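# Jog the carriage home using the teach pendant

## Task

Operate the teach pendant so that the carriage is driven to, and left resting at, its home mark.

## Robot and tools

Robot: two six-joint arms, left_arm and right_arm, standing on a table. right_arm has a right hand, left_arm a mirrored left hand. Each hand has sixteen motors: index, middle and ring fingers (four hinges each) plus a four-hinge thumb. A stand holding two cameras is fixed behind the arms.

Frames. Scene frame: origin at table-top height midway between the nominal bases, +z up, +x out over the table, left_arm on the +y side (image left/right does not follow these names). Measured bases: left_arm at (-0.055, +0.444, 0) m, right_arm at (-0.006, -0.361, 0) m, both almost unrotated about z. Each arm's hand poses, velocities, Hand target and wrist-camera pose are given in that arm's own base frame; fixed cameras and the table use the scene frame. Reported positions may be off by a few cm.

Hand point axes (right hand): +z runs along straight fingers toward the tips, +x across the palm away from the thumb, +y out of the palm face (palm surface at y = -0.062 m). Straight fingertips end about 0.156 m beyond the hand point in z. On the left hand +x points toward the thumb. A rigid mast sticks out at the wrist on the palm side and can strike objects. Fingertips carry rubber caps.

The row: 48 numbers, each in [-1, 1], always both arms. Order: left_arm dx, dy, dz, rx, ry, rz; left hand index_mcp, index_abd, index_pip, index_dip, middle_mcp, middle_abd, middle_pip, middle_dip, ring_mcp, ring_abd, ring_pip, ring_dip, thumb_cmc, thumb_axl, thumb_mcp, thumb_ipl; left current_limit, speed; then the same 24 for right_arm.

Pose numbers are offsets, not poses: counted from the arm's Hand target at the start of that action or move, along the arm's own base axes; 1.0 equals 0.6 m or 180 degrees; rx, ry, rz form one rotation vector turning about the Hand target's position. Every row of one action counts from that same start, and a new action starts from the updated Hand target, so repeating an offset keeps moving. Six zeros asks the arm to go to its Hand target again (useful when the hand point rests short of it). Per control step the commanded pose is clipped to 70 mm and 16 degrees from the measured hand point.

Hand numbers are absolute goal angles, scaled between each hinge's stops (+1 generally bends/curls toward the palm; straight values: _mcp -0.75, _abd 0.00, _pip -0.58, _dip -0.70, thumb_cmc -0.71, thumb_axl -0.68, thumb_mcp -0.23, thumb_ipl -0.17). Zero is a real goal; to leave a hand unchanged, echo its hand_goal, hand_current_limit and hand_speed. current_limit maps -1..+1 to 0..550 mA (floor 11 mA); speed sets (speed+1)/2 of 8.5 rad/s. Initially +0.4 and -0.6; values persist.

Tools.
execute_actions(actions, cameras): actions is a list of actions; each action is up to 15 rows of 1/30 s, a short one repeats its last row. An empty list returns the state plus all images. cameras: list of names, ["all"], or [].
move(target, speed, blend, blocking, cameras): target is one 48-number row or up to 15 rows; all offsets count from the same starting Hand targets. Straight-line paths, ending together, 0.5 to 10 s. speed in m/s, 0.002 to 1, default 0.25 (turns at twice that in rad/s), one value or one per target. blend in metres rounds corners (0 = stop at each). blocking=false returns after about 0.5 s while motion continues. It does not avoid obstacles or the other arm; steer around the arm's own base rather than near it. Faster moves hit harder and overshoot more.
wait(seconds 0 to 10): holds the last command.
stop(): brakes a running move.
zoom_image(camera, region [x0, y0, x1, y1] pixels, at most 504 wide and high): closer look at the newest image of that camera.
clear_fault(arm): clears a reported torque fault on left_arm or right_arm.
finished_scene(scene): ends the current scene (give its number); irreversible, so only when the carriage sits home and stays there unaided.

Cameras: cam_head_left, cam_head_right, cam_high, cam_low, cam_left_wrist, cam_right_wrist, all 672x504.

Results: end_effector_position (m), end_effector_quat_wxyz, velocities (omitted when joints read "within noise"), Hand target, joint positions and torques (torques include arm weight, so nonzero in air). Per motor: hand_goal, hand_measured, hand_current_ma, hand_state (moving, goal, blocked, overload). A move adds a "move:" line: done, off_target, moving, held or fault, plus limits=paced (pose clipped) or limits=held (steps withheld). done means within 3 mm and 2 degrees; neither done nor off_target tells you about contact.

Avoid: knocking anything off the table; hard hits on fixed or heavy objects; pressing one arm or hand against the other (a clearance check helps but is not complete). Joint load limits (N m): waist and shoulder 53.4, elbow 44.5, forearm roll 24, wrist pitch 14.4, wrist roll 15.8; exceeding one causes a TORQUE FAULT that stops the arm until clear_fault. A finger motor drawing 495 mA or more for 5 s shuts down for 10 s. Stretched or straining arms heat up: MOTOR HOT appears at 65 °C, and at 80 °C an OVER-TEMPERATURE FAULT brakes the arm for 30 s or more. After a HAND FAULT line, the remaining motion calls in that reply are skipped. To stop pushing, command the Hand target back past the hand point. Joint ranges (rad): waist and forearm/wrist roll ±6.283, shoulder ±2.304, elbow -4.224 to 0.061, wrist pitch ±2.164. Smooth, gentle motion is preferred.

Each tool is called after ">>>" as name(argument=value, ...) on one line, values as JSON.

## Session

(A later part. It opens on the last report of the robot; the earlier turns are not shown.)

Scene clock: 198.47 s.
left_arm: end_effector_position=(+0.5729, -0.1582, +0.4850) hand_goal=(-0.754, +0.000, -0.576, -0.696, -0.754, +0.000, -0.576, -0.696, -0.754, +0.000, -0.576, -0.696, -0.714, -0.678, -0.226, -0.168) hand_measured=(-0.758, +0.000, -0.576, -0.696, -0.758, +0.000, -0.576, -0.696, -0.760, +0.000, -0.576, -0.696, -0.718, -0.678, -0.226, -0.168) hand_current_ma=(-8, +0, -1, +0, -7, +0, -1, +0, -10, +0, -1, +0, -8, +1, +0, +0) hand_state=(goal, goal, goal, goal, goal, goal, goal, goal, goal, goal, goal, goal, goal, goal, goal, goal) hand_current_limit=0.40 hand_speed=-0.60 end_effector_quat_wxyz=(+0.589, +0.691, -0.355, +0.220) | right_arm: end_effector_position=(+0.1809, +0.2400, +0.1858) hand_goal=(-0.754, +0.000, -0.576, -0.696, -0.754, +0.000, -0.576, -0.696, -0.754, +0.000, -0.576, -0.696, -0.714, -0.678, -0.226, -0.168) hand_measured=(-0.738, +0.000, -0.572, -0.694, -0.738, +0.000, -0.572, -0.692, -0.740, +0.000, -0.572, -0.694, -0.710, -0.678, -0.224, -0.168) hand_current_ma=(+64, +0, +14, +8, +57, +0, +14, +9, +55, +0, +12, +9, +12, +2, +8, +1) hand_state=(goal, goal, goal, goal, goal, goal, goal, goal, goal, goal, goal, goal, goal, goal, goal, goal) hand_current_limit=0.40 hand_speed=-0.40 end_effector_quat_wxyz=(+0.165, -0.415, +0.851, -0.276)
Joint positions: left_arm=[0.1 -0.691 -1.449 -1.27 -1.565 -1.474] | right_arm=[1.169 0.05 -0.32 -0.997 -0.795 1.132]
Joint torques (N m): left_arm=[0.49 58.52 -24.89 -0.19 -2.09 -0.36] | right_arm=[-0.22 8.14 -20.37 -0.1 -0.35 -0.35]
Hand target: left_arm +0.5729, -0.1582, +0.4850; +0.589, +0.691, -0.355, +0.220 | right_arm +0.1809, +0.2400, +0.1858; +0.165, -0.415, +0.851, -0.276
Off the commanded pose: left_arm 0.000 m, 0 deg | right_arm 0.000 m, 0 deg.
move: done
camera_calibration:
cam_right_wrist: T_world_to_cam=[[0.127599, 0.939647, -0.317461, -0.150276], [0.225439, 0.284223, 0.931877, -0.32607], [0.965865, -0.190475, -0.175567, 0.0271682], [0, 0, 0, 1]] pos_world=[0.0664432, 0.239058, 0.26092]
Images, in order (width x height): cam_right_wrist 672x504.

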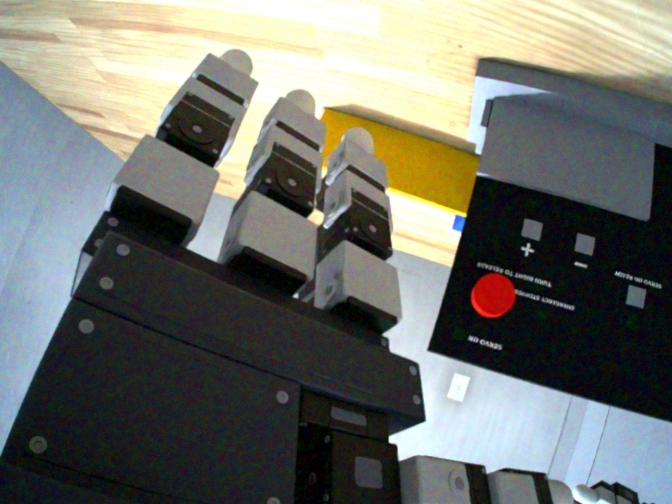

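>>> zoom_image(camera="cam_right_wrist", region=[440, 250, 550, 360])

>>> execute_actions(actions=[])

>>> zoom_image(camera="cam_head_left", region=[345, 240, 385, 280])

>>> zoom_image(camera="cam_high", region=[220, 240, 260, 290])

Scaled by 4.582 from the camera's 672x504 image, which has a finer 960x720 frame.

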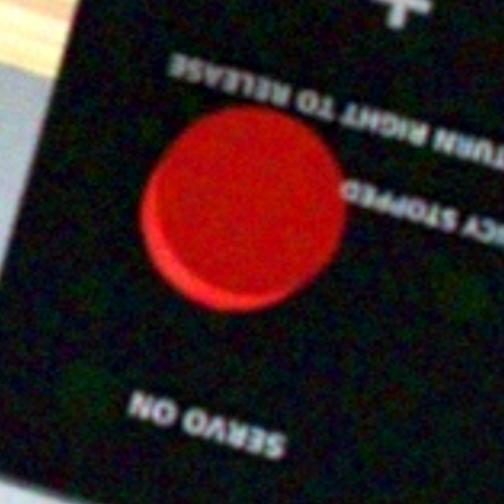

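Scene clock: 201.33 s.
left_arm: end_effector_position=(+0.5729, -0.1582, +0.4850) hand_goal=(-0.754, +0.000, -0.576, -0.696, -0.754, +0.000, -0.576, -0.696, -0.754, +0.000, -0.576, -0.696, -0.714, -0.678, -0.226, -0.168) hand_measured=(-0.758, +0.000, -0.576, -0.696, -0.758, +0.000, -0.576, -0.696, -0.760, +0.000, -0.576, -0.696, -0.718, -0.678, -0.226, -0.168) hand_current_ma=(-8, +0, -1, +0, -7, +0, -1, +0, -10, +0, -1, +0, -8, +1, +0, +0) hand_state=(goal, goal, goal, goal, goal, goal, goal, goal, goal, goal, goal, goal, goal, goal, goal, goal) hand_current_limit=0.40 hand_speed=-0.60 end_effector_quat_wxyz=(+0.589, +0.691, -0.355, +0.220) | right_arm: end_effector_position=(+0.1809, +0.2400, +0.1858) hand_goal=(-0.754, +0.000, -0.576, -0.696, -0.754, +0.000, -0.576, -0.696, -0.754, +0.000, -0.576, -0.696, -0.714, -0.678, -0.226, -0.168) hand_measured=(-0.738, +0.000, -0.572, -0.694, -0.738, +0.000, -0.572, -0.692, -0.740, +0.000, -0.572, -0.694, -0.710, -0.678, -0.224, -0.168) hand_current_ma=(+64, +0, +14, +8, +57, +0, +14, +9, +55, +0, +12, +9, +12, +2, +8, +1) hand_state=(goal, goal, goal, goal, goal, goal, goal, goal, goal, goal, goal, goal, goal, goal, goal, goal) hand_current_limit=0.40 hand_speed=-0.40 end_effector_quat_wxyz=(+0.165, -0.415, +0.851, -0.276)
Joint positions: left_arm=[0.1 -0.691 -1.449 -1.27 -1.565 -1.474] | right_arm=[1.169 0.05 -0.32 -0.997 -0.795 1.132]
Joint velocities: within noise
Joint torques (N m): left_arm=[1.49 59.75 -24.54 -0.36 -2.21 -0.31] | right_arm=[-1.24 9.16 -20.29 0.07 -0.42 -0.53]
Hand target: left_arm +0.5729, -0.1582, +0.4850; +0.589, +0.691, -0.355, +0.220 | right_arm +0.1809, +0.2400, +0.1858; +0.165, -0.415, +0.851, -0.276
Off the commanded pose: left_arm 0.000 m, 0 deg | right_arm 0.000 m, 0 deg.
camera_calibration:
cam_left_wrist: T_world_to_cam=[[-0.0104206, 0.185799, -0.982532, 0.48172], [0.746734, 0.654941, 0.115931, -0.4292], [0.665041, -0.732483, -0.145568, -0.299004], [0, 0, 0, 1]] pos_world=[0.524368, -0.0274177, 0.479538]
cam_right_wrist: T_world_to_cam=[[0.12753, 0.939692, -0.317357, -0.150215], [0.2254, 0.284139, 0.931912, -0.326028], [0.965884, -0.190379, -0.17557, 0.0271257], [0, 0, 0, 1]] pos_world=[0.0664434, 0.238958, 0.26092]

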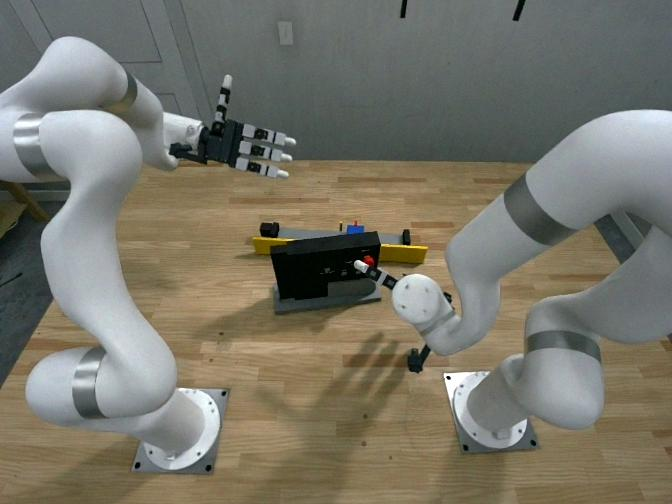

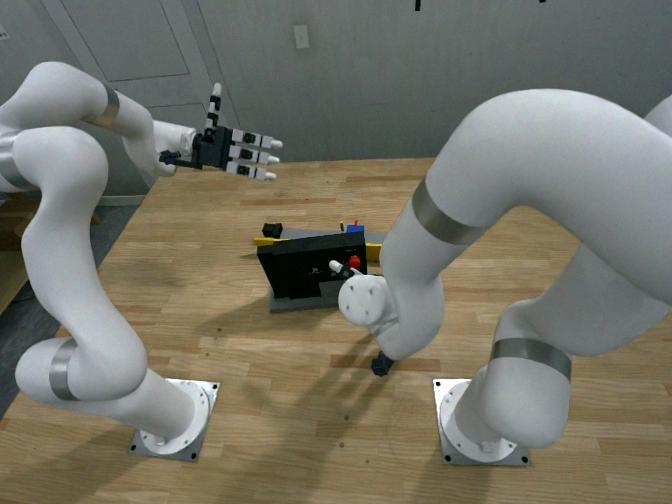

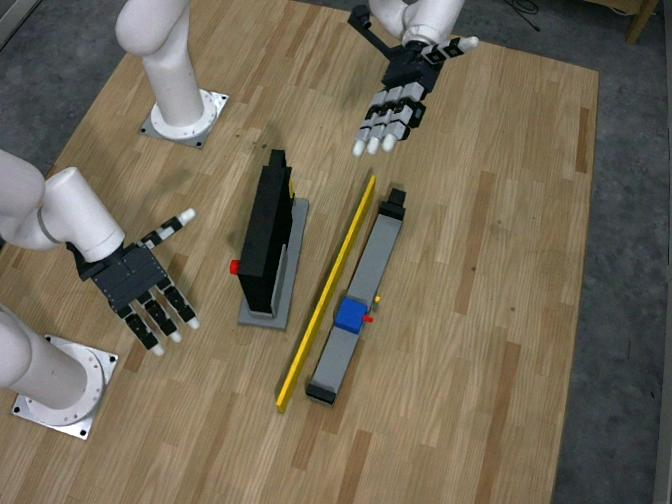

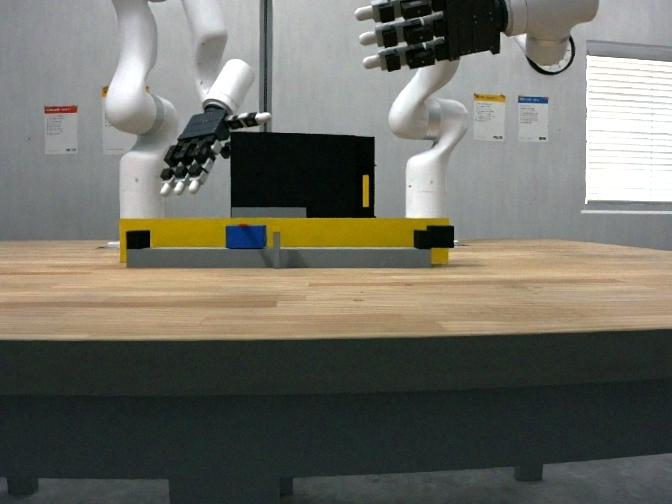

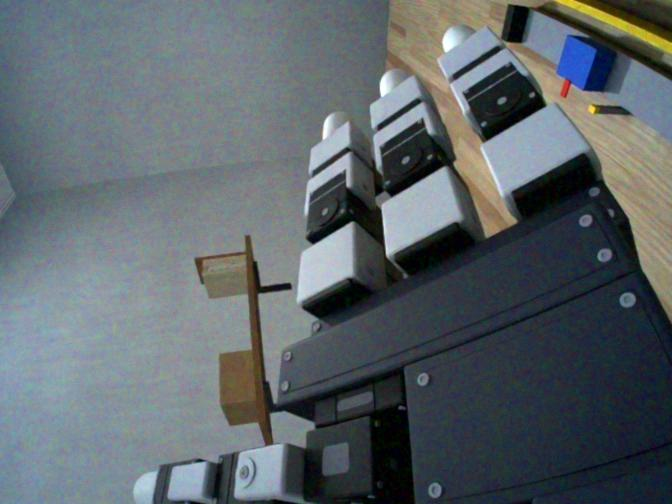

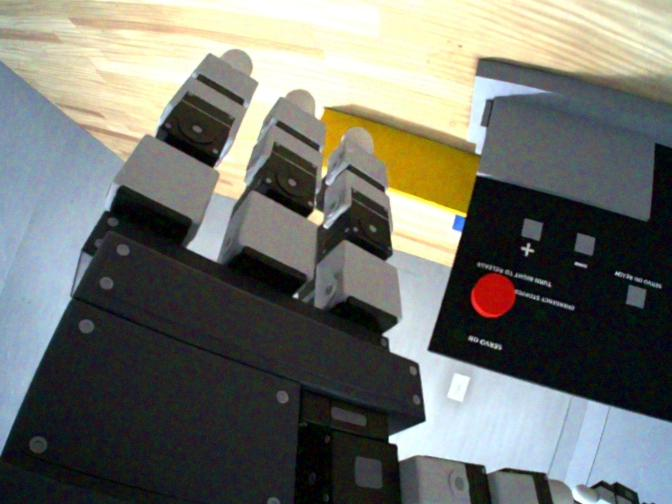

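Scaled by 12.600 from the camera's 672x504 image, which has a finer 960x720 frame.

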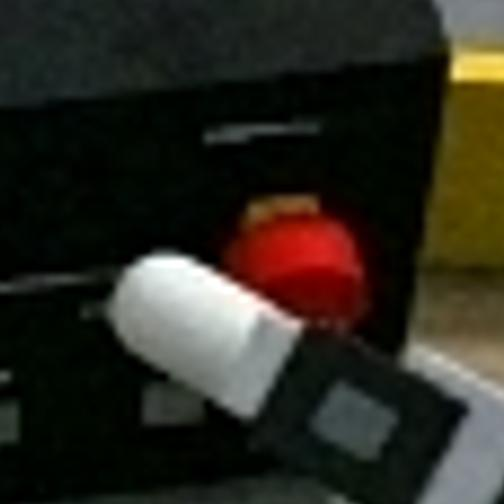

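Scaled by 10.080 from the camera's 672x504 image, which has a finer 960x720 frame.

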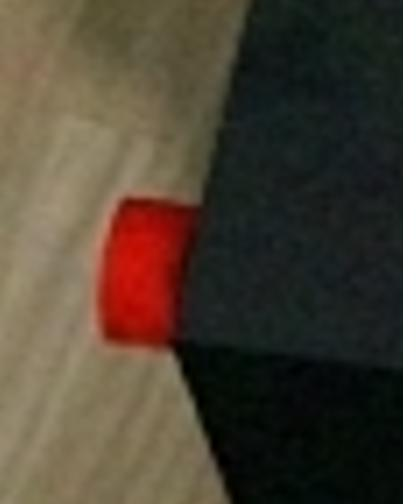

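>>> move(target=[-0.2,0.15,0.0,0.1443,-0.236,0.537,-0.342,0,0.299,-0.261,-0.342,0,0.299,-0.261,0.2,0,0.6,0.2,-0.714,-0.678,-0.226,-0.168,0.4,-0.6,0,0,0,0,0,0,-0.754,0,-0.576,-0.696,-0.754,0,-0.576,-0.696,-0.754,0,-0.576,-0.696,-0.714,-0.678,-0.226,-0.168,0.4,-0.4], speed=0.25, cameras=["cam_head_left","cam_high","cam_low","cam_left_wrist"])

Scene clock: 308.23 s.
left_arm: end_effector_position=(+0.4529, -0.0682, +0.4850) hand_goal=(-0.342, +0.000, +0.298, -0.262, -0.342, +0.000, +0.298, -0.262, +0.200, +0.000, +0.600, +0.200, -0.714, -0.678, -0.226, -0.168) hand_measured=(-0.344, +0.000, +0.296, -0.264, -0.344, +0.000, +0.294, -0.264, +0.198, +0.000, +0.598, +0.198, -0.718, -0.678, -0.226, -0.168) hand_current_ma=(-4, +0, -4, -4, -4, +0, -5, -4, -5, +0, -3, -4, -5, +1, +0, +0) hand_state=(goal, goal, goal, goal, goal, goal, goal, goal, goal, goal, goal, goal, goal, goal, goal, goal) hand_current_limit=0.40 hand_speed=-0.60 end_effector_quat_wxyz=(-0.063, +0.704, +0.062, +0.705) | right_arm: end_effector_position=(+0.1809, +0.2400, +0.1858) hand_goal=(-0.754, +0.000, -0.576, -0.696, -0.754, +0.000, -0.576, -0.696, -0.754, +0.000, -0.576, -0.696, -0.714, -0.678, -0.226, -0.168) hand_measured=(-0.738, +0.000, -0.572, -0.694, -0.738, +0.000, -0.572, -0.692, -0.740, +0.000, -0.572, -0.694, -0.710, -0.678, -0.224, -0.168) hand_current_ma=(+64, +0, +14, +8, +57, +0, +14, +9, +55, +0, +12, +9, +12, +2, +8, +1) hand_state=(goal, goal, goal, goal, goal, goal, goal, goal, goal, goal, goal, goal, goal, goal, goal, goal) hand_current_limit=0.40 hand_speed=-0.40 end_effector_quat_wxyz=(+0.165, -0.415, +0.851, -0.276)
Joint positions: left_arm=[-0.105 0.377 -0.23 -3.48 -0.993 0.191] | right_arm=[1.169 0.05 -0.32 -0.997 -0.795 1.132]
Joint torques (N m): left_arm=[-5.75 8.41 -22.54 -0.66 -2.53 0.09] | right_arm=[-1.14 9.56 -20.62 0.18 -0.69 -0.56]
Hand target: left_arm +0.4529, -0.0682, +0.4850; -0.063, +0.704, +0.062, +0.705 | right_arm +0.1809, +0.2400, +0.1858; +0.165, -0.415, +0.851, -0.276
Off the commanded pose: left_arm 0.000 m, 0 deg | right_arm 0.000 m, 0 deg.
move: done
camera_calibration:
cam_left_wrist: T_world_to_cam=[[-0.0889, 0.643468, -0.760293, 0.422711], [-0.825972, 0.378968, 0.417316, 0.14869], [0.556657, 0.66508, 0.497796, -0.320803], [0, 0, 0, 1]] pos_world=[0.33897, -0.11499, 0.419028]
Images, in order (width x height): cam_head_left 672x504, cam_high 672x504, cam_low 672x504, cam_left_wrist 672x504.

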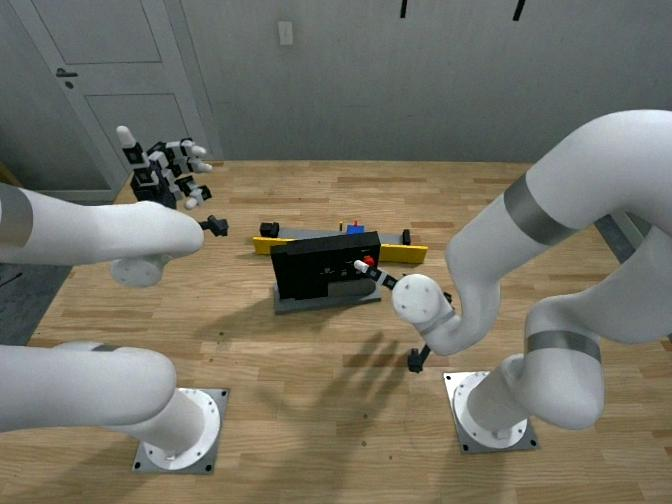

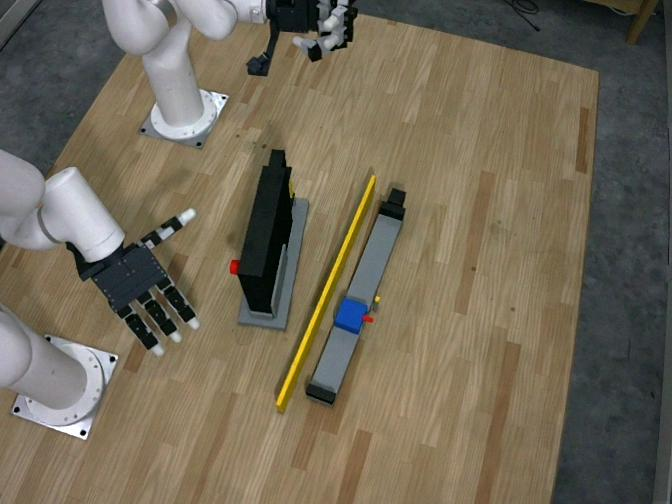

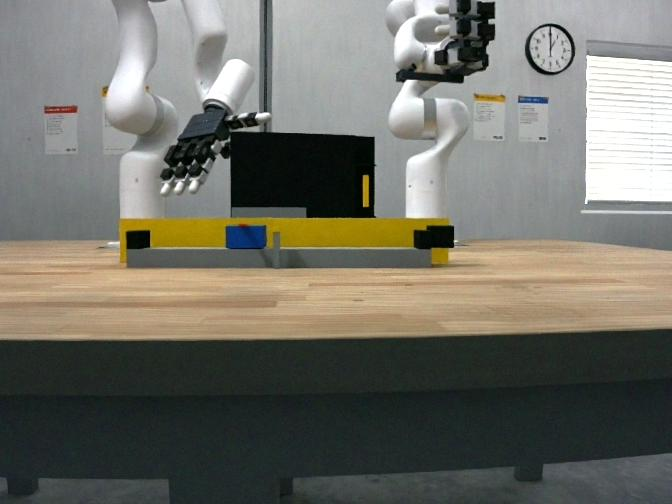

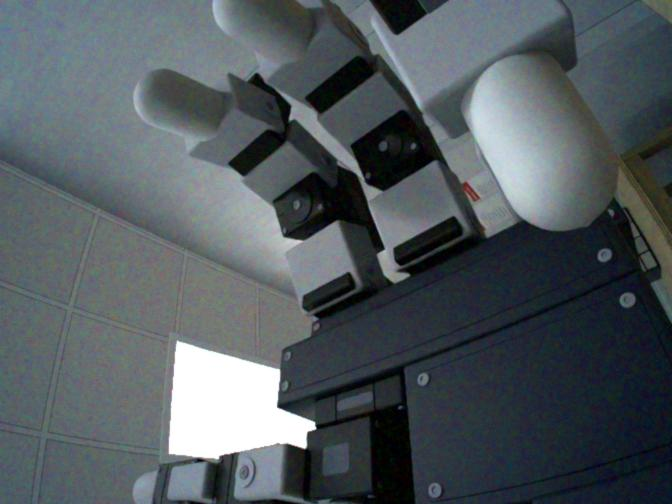

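>>> move(target=[-0.038,-0.037,-0.587,0,0,0,-0.342,0,0.299,-0.261,-0.342,0,0.299,-0.261,0.2,0,0.6,0.2,-0.714,-0.678,-0.226,-0.168,0.4,-0.6,0,0,0,0,0,0,-0.754,0,-0.576,-0.696,-0.754,0,-0.576,-0.696,-0.754,0,-0.576,-0.696,-0.714,-0.678,-0.226,-0.168,0.4,-0.4], speed=0.2, cameras=["all"])

Scene clock: 314.30 s.
left_arm: end_effector_position=(+0.4344, -0.0824, +0.2602) hand_goal=(-0.342, +0.000, +0.298, -0.262, -0.342, +0.000, +0.298, -0.262, +0.200, +0.000, +0.600, +0.200, -0.714, -0.678, -0.226, -0.168) hand_measured=(-0.344, +0.002, +0.296, -0.264, -0.344, +0.002, +0.296, -0.264, +0.198, +0.000, +0.598, +0.198, -0.718, -0.678, -0.226, -0.168) hand_current_ma=(-4, +1, -4, -4, -3, +1, -5, -4, -5, +0, -3, -4, -5, +1, +0, +0) hand_state=(goal, goal, goal, goal, goal, goal, goal, goal, goal, goal, goal, goal, goal, goal, goal, goal) hand_current_limit=0.40 hand_speed=-0.60 end_effector_quat_wxyz=(-0.064, +0.713, +0.057, +0.696) | right_arm: end_effector_position=(+0.1809, +0.2400, +0.1858) hand_goal=(-0.754, +0.000, -0.576, -0.696, -0.754, +0.000, -0.576, -0.696, -0.754, +0.000, -0.576, -0.696, -0.714, -0.678, -0.226, -0.168) hand_measured=(-0.738, +0.000, -0.572, -0.694, -0.738, +0.000, -0.572, -0.692, -0.740, +0.000, -0.572, -0.694, -0.710, -0.678, -0.224, -0.168) hand_current_ma=(+64, +0, +14, +8, +57, +0, +14, +9, +55, +0, +12, +9, +12, +2, +8, +1) hand_state=(goal, goal, goal, goal, goal, goal, goal, goal, goal, goal, goal, goal, goal, goal, goal, goal) hand_current_limit=0.40 hand_speed=-0.40 end_effector_quat_wxyz=(+0.165, -0.415, +0.851, -0.276)
Joint positions: left_arm=[-0.176 -0.555 -0.217 -3.504 -1.864 -0.106] | right_arm=[1.169 0.05 -0.32 -0.997 -0.795 1.132]
Joint torques (N m): left_arm=[1.39 34.87 -3.39 0.7 -1.12 0.05] | right_arm=[-1.87 9.67 -20.37 0.23 -0.65 -0.48]
Hand target: left_arm +0.4344, -0.0824, +0.2602; -0.064, +0.713, +0.057, +0.696 (not the last commanded pose) | right_arm +0.1809, +0.2400, +0.1858; +0.165, -0.415, +0.851, -0.276
Off the commanded pose: left_arm 0.128 m, 2 deg | right_arm 0.000 m, 0 deg.
move: held (left_arm; a check stopped the path); limits=held
pose unreachable (left arm): on one or more control steps of this call, first in action 0 (counted from 0), this arm could not follow its commanded pose, so it was not sent that pose on those steps. It may still have moved: this result reports where it is.
cause: moving toward the commanded pose would bring two parts of the arm too close to each other (joints 5 (wrist pitch) and 6 (wrist roll) lie between them).
camera_calibration:
cam_left_wrist: T_world_to_cam=[[-0.105508, 0.64931, -0.75317, 0.265172], [-0.811983, 0.380984, 0.442194, 0.220277], [0.574066, 0.658216, 0.487032, -0.194516], [0, 0, 0, 1]] pos_world=[0.318504, -0.128068, 0.19705]
cam_right_wrist: T_world_to_cam=[[0.12753, 0.939692, -0.317357, -0.150215], [0.2254, 0.284139, 0.931912, -0.326028], [0.965884, -0.190379, -0.17557, 0.0271257], [0, 0, 0, 1]] pos_world=[0.0664434, 0.238958, 0.26092]

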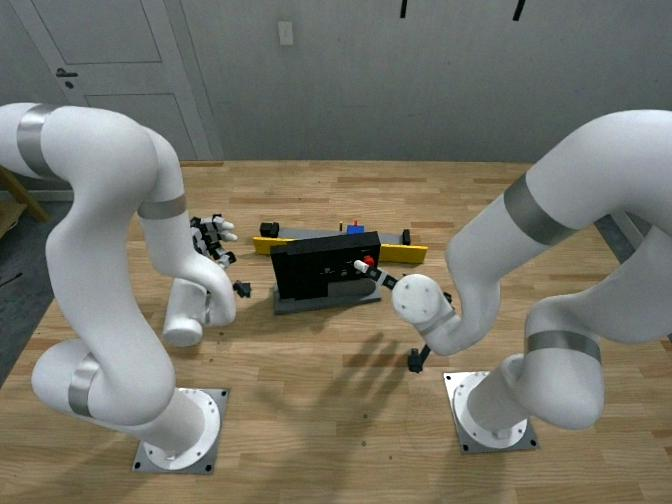

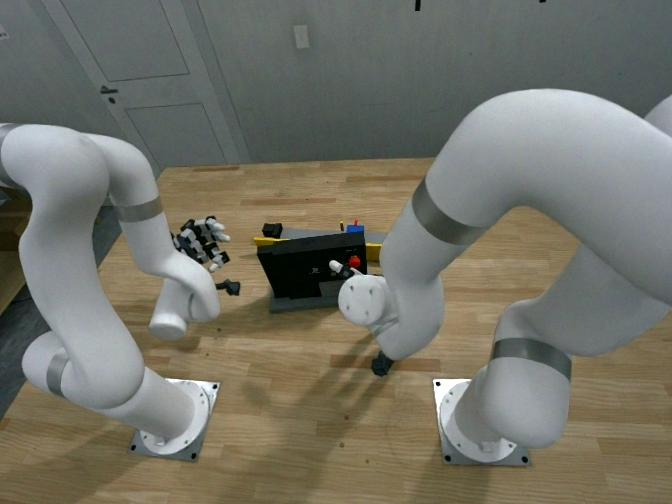

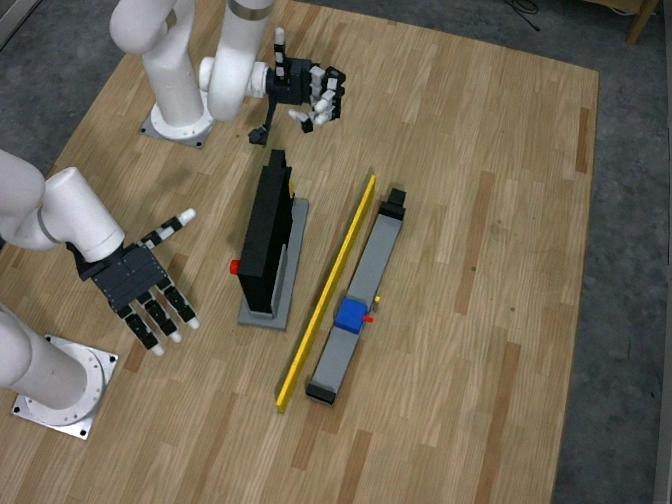

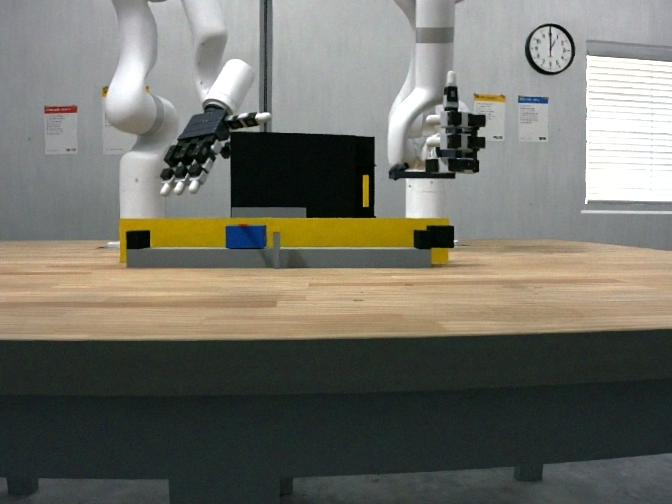

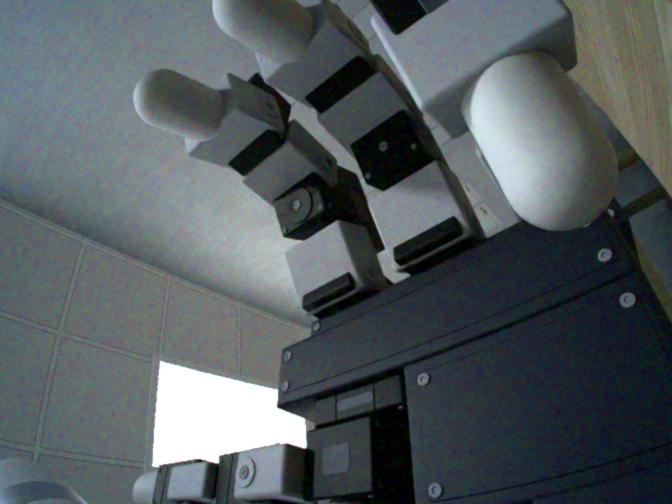

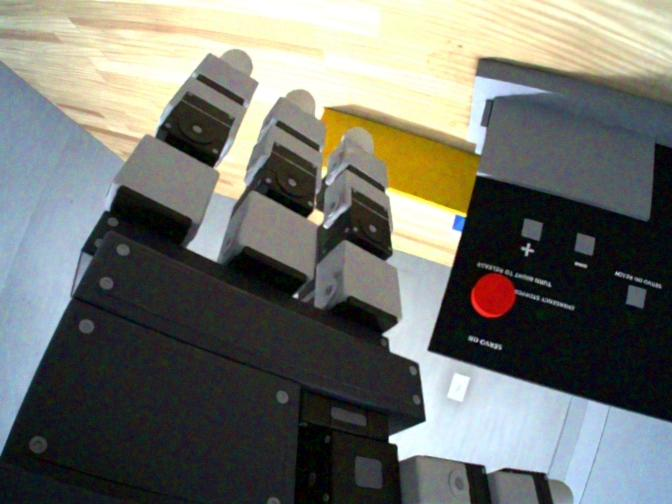

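>>> move(target=[[0,0,0.05,-0.0408,0.2117,0.0023,-0.274,0,0.08,-0.261,-0.342,0,0.9,0.6,-0.342,0,0.9,0.6,-0.714,-0.678,-0.226,-0.168,0.4,-0.6,0,0,0,0,0,0,-0.754,0,-0.576,-0.696,-0.754,0,-0.576,-0.696,-0.754,0,-0.576,-0.696,-0.714,-0.678,-0.226,-0.168,0.4,-0.4],[-0.06,-0.0,-0.2,-0.0408,0.2117,0.0023,-0.274,0,0.08,-0.261,-0.342,0,0.9,0.6,-0.342,0,0.9,0.6,-0.714,-0.678,-0.226,-0.168,0.4,-0.6,0,0,0,0,0,0,-0.754,0,-0.576,-0.696,-0.754,0,-0.576,-0.696,-0.754,0,-0.576,-0.696,-0.714,-0.678,-0.226,-0.168,0.4,-0.4]], speed=0.2, cameras=["all"])

Scene clock: 359.77 s.
left_arm: end_effector_position=(+0.3984, -0.0824, +0.1402) hand_goal=(-0.274, +0.000, +0.080, -0.262, -0.342, +0.000, +0.900, +0.600, -0.342, +0.000, +0.900, +0.600, -0.714, -0.678, -0.226, -0.168) hand_measured=(-0.276, +0.002, +0.082, -0.264, -0.344, +0.002, +0.896, +0.598, -0.342, +0.000, +0.898, +0.598, -0.716, -0.678, -0.226, -0.168) hand_current_ma=(-5, +1, +1, -4, -3, +1, -6, -4, -1, +0, -4, -4, -5, +1, +1, +0) hand_state=(goal, goal, goal, goal, goal, goal, goal, goal, goal, goal, goal, goal, goal, goal, goal, goal) hand_current_limit=0.40 hand_speed=-0.60 end_effector_quat_wxyz=(-0.037, +0.904, +0.079, +0.420) | right_arm: end_effector_position=(+0.1809, +0.2400, +0.1858) hand_goal=(-0.754, +0.000, -0.576, -0.696, -0.754, +0.000, -0.576, -0.696, -0.754, +0.000, -0.576, -0.696, -0.714, -0.678, -0.226, -0.168) hand_measured=(-0.738, +0.000, -0.572, -0.694, -0.738, +0.000, -0.572, -0.692, -0.740, +0.000, -0.572, -0.694, -0.710, -0.678, -0.224, -0.168) hand_current_ma=(+64, +0, +14, +8, +57, +0, +14, +9, +55, +0, +12, +9, +12, +2, +8, +1) hand_state=(goal, goal, goal, goal, goal, goal, goal, goal, goal, goal, goal, goal, goal, goal, goal, goal) hand_current_limit=0.40 hand_speed=-0.40 end_effector_quat_wxyz=(+0.165, -0.415, +0.851, -0.276)
Joint positions: left_arm=[-0.148 -0.451 -0.192 -3.414 -1.117 -0.091] | right_arm=[1.169 0.05 -0.32 -0.997 -0.795 1.132]
Joint torques (N m): left_arm=[1.53 32.14 -8.48 0.72 -2.28 -0.47] | right_arm=[0.05 10.19 -20.38 0.16 -0.7 -0.42]
Hand target: left_arm +0.3984, -0.0824, +0.1402; -0.036, +0.904, +0.079, +0.420 | right_arm +0.1809, +0.2400, +0.1858; +0.165, -0.415, +0.851, -0.276
Off the commanded pose: left_arm 0.000 m, 0 deg | right_arm 0.000 m, 0 deg.
move: done
camera_calibration:
cam_left_wrist: T_world_to_cam=[[-0.577139, 0.556742, -0.597453, 0.329446], [-0.385418, 0.459296, 0.800313, 0.0303711], [0.719975, 0.69216, -0.0504992, -0.0953665], [0, 0, 0, 1]] pos_world=[0.270503, -0.131357, 0.167706]
cam_right_wrist: T_world_to_cam=[[0.12753, 0.939692, -0.317357, -0.150215], [0.2254, 0.284139, 0.931912, -0.326028], [0.965884, -0.190379, -0.17557, 0.0271257], [0, 0, 0, 1]] pos_world=[0.0664434, 0.238958, 0.26092]

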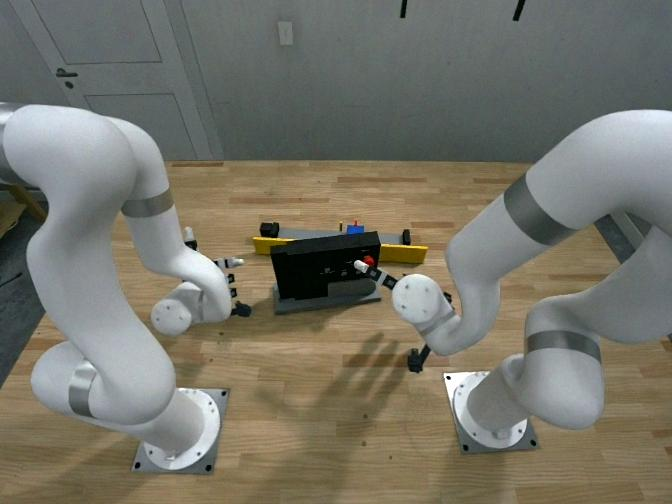

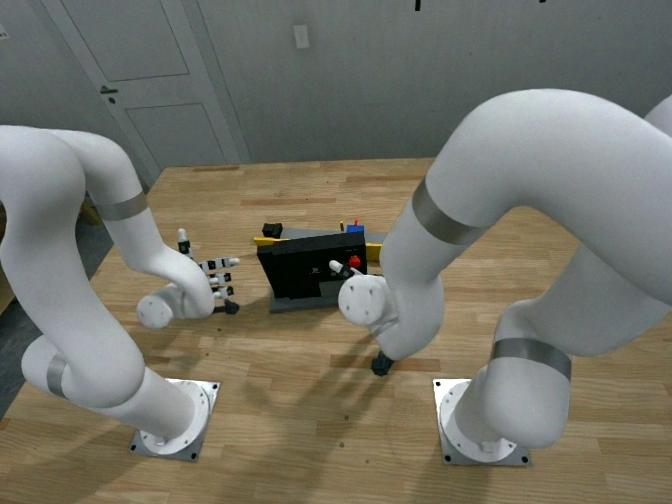

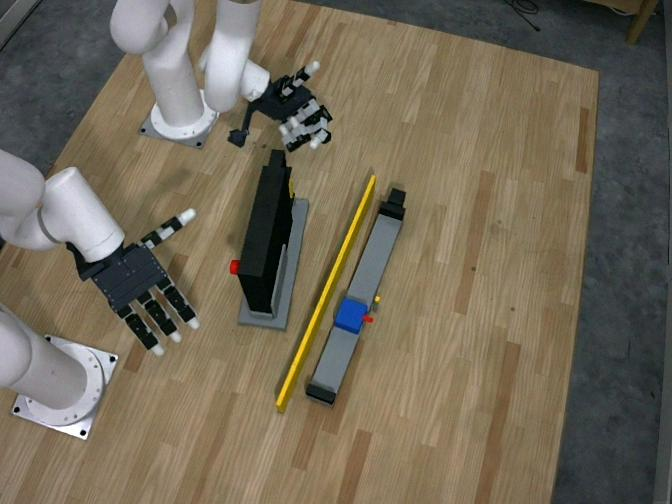

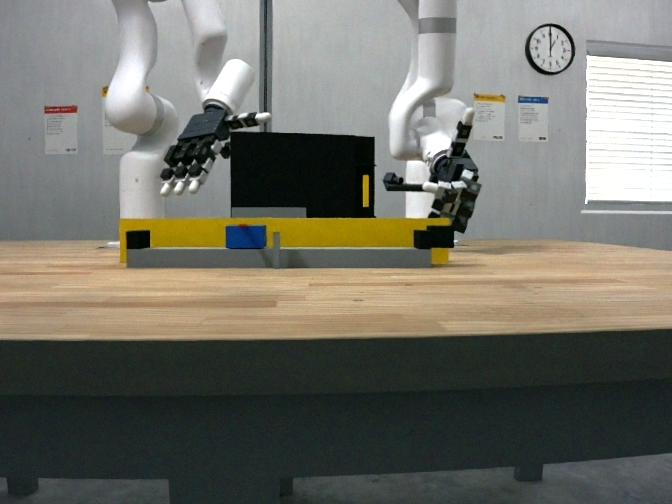

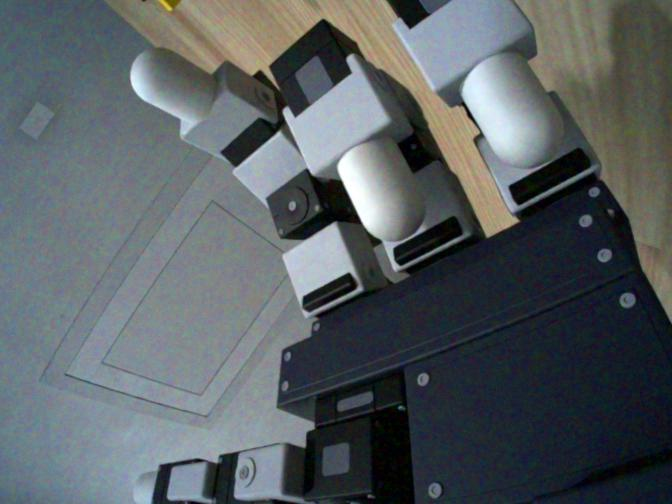

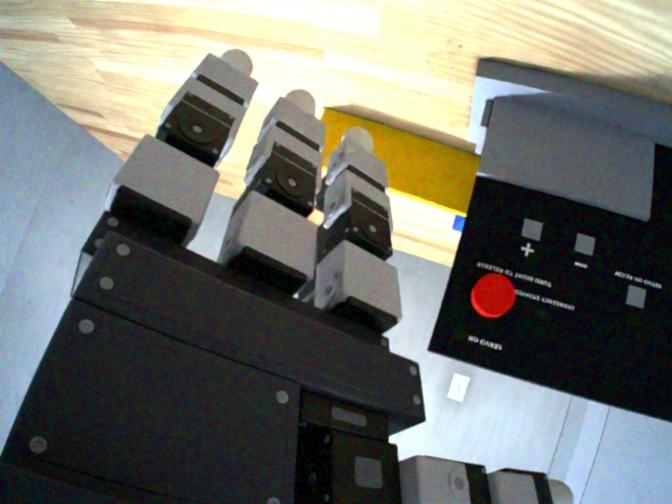

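>>> zoom_image(camera="cam_low", region=[340, 100, 500, 230])

>>> zoom_image(camera="cam_high", region=[220, 50, 380, 210])

Scaled by 3.150 from the camera's 672x504 image, which has a finer 960x720 frame.

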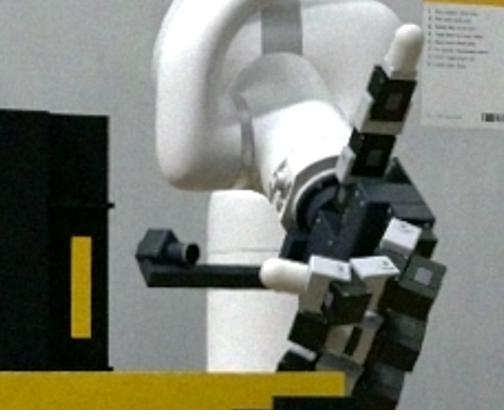

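Scaled by 3.150 from the camera's 672x504 image, which has a finer 960x720 frame.

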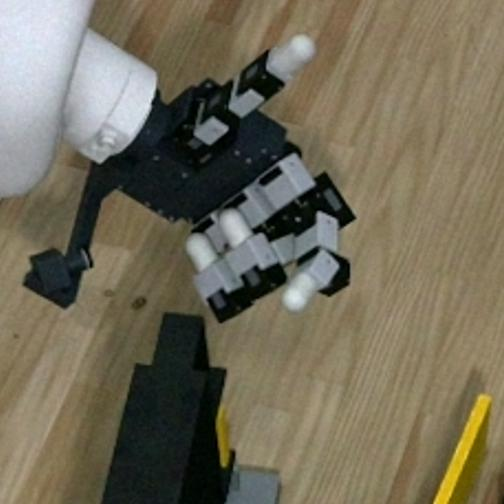

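>>> move(target=[[0.0245,-0.0697,-0.0087,0,0,0,-0.274,0,0.08,-0.261,-0.342,0,0.9,0.6,-0.342,0,0.9,0.6,-0.714,-0.678,-0.226,-0.168,0.4,-0.6,0,0,0,0,0,0,-0.754,0,-0.576,-0.696,-0.754,0,-0.576,-0.696,-0.754,0,-0.576,-0.696,-0.714,-0.678,-0.226,-0.168,0.4,-0.4],[0.0395,-0.2025,-0.0087,0,0,0,-0.274,0,0.08,-0.261,-0.342,0,0.9,0.6,-0.342,0,0.9,0.6,-0.714,-0.678,-0.226,-0.168,0.4,-0.6,0,0,0,0,0,0,-0.754,0,-0.576,-0.696,-0.754,0,-0.576,-0.696,-0.754,0,-0.576,-0.696,-0.714,-0.678,-0.226,-0.168,0.4,-0.4]], speed=0.1, cameras=["all"])

>>> zoom_image(camera="cam_low", region=[320, 120, 440, 230])

>>> zoom_image(camera="cam_high", region=[220, 100, 340, 220])

Scene clock: 381.17 s.
left_arm: end_effector_position=(+0.4221, -0.2039, +0.1350) hand_goal=(-0.274, +0.000, +0.080, -0.262, -0.342, +0.000, +0.900, +0.600, -0.342, +0.000, +0.900, +0.600, -0.714, -0.678, -0.226, -0.168) hand_measured=(-0.276, +0.002, +0.082, -0.264, -0.344, +0.002, +0.896, +0.598, -0.342, +0.000, +0.898, +0.598, -0.716, -0.678, -0.226, -0.168) hand_current_ma=(-5, +1, +1, -4, -3, +1, -6, -4, -1, +0, -4, -4, -4, +1, +1, +0) hand_state=(goal, goal, goal, goal, goal, goal, goal, goal, goal, goal, goal, goal, goal, goal, goal, goal) hand_current_limit=0.40 hand_speed=-0.60 end_effector_quat_wxyz=(-0.036, +0.904, +0.079, +0.420) | right_arm: end_effector_position=(+0.1809, +0.2400, +0.1858) hand_goal=(-0.754, +0.000, -0.576, -0.696, -0.754, +0.000, -0.576, -0.696, -0.754, +0.000, -0.576, -0.696, -0.714, -0.678, -0.226, -0.168) hand_measured=(-0.738, +0.000, -0.572, -0.694, -0.738, +0.000, -0.572, -0.692, -0.740, +0.000, -0.572, -0.694, -0.710, -0.678, -0.224, -0.168) hand_current_ma=(+64, +0, +14, +8, +57, +0, +14, +9, +55, +0, +12, +9, +12, +2, +8, +1) hand_state=(goal, goal, goal, goal, goal, goal, goal, goal, goal, goal, goal, goal, goal, goal, goal, goal) hand_current_limit=0.40 hand_speed=-0.40 end_effector_quat_wxyz=(+0.165, -0.415, +0.851, -0.276)
Joint positions: left_arm=[-0.589 -0.513 -0.357 -3.827 -0.987 -0.13] | right_arm=[1.169 0.05 -0.32 -0.997 -0.795 1.132]
Joint torques (N m): left_arm=[-7.04 35.94 -11.6 0.41 -0.86 0.08] | right_arm=[-0.35 9.07 -20.48 0.27 -0.68 -0.49]
Hand target: left_arm +0.4221, -0.2039, +0.1350; -0.036, +0.904, +0.079, +0.420 | right_arm +0.1809, +0.2400, +0.1858; +0.165, -0.415, +0.851, -0.276
Off the commanded pose: left_arm 0.000 m, 0 deg | right_arm 0.000 m, 0 deg.
move: done
camera_calibration:
cam_left_wrist: T_world_to_cam=[[-0.577182, 0.556701, -0.597449, 0.407548], [-0.38536, 0.459351, 0.800309, 0.0995031], [0.719971, 0.692157, -0.0505989, -0.0286529], [0, 0, 0, 1]] pos_world=[0.294203, -0.252757, 0.162406]
cam_right_wrist: T_world_to_cam=[[0.12753, 0.939692, -0.317357, -0.150215], [0.2254, 0.284139, 0.931912, -0.326028], [0.965884, -0.190379, -0.17557, 0.0271257], [0, 0, 0, 1]] pos_world=[0.0664434, 0.238958, 0.26092]

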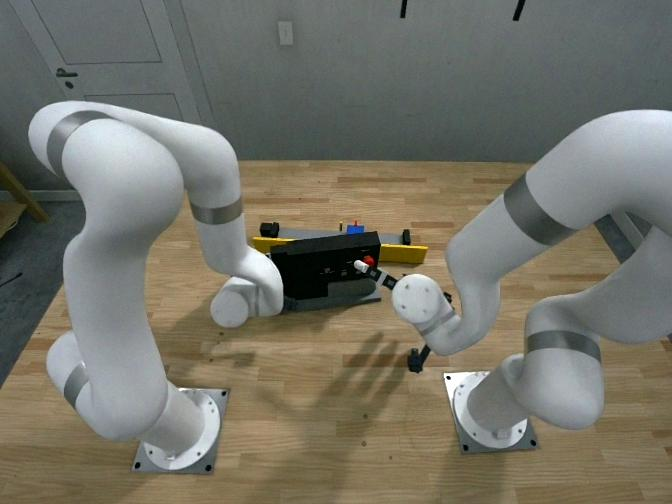

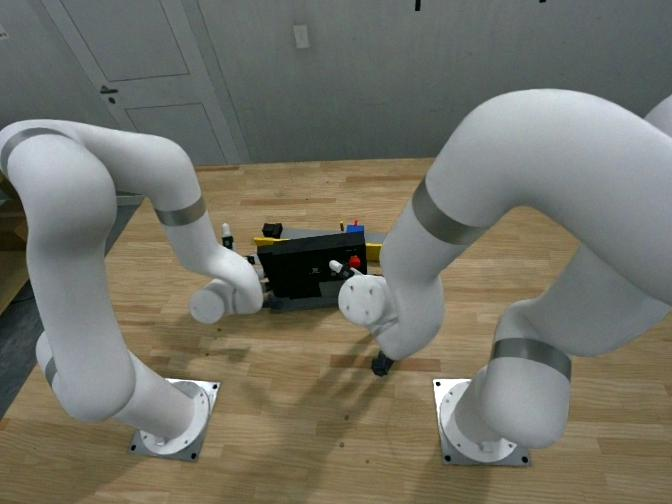

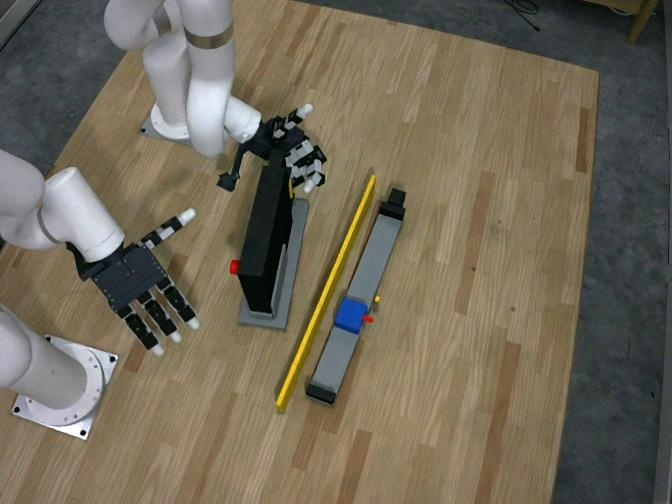

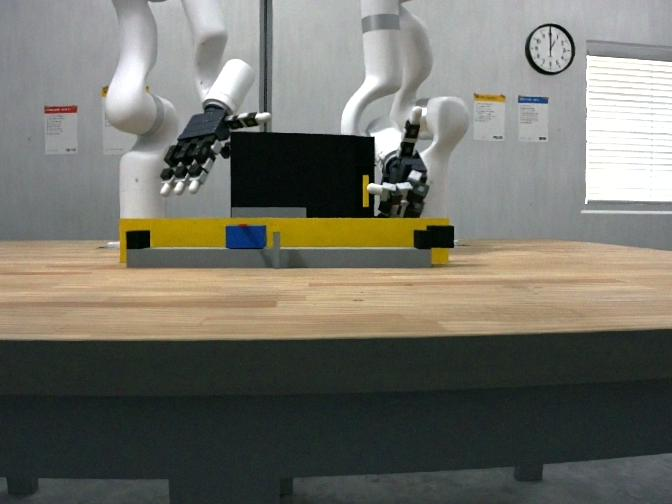

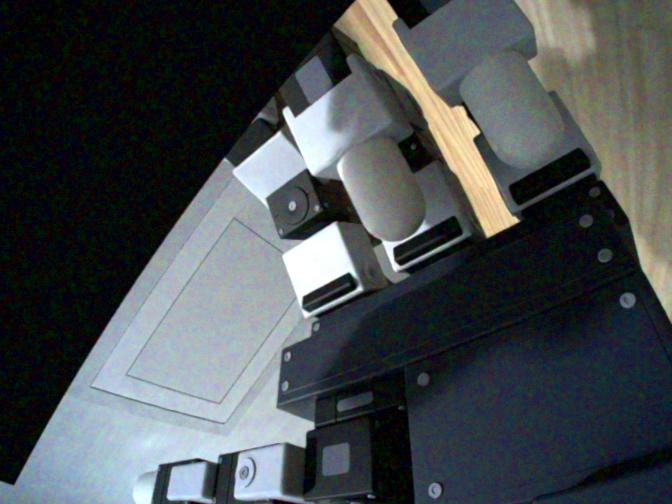

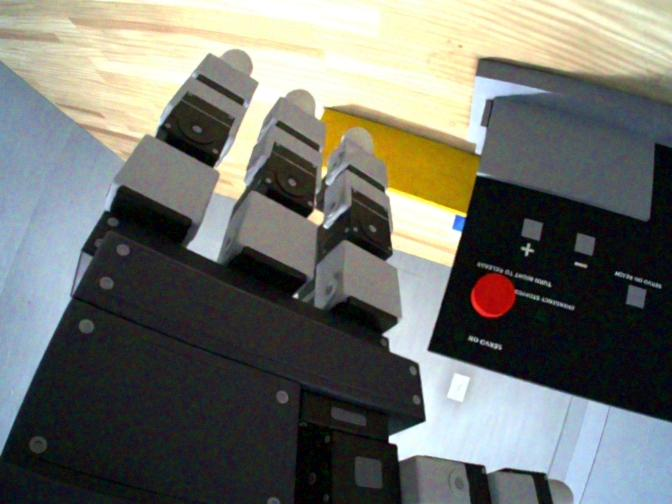

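Scaled by 4.200 from the camera's 672x504 image, which has a finer 960x720 frame.

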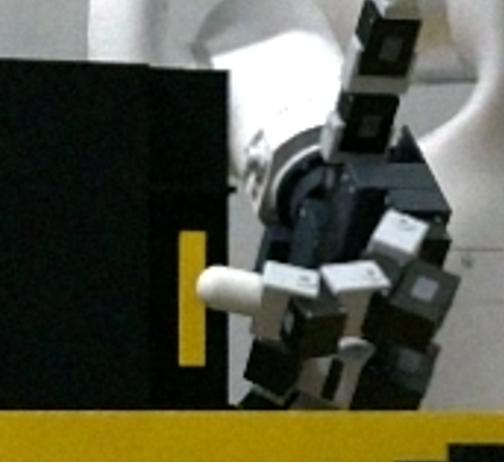

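Scaled by 4.200 from the camera's 672x504 image, which has a finer 960x720 frame.

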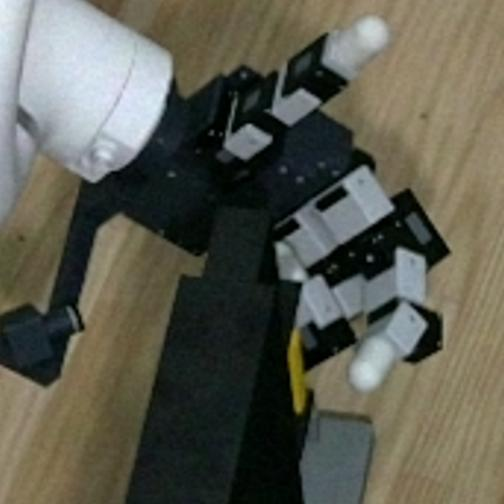

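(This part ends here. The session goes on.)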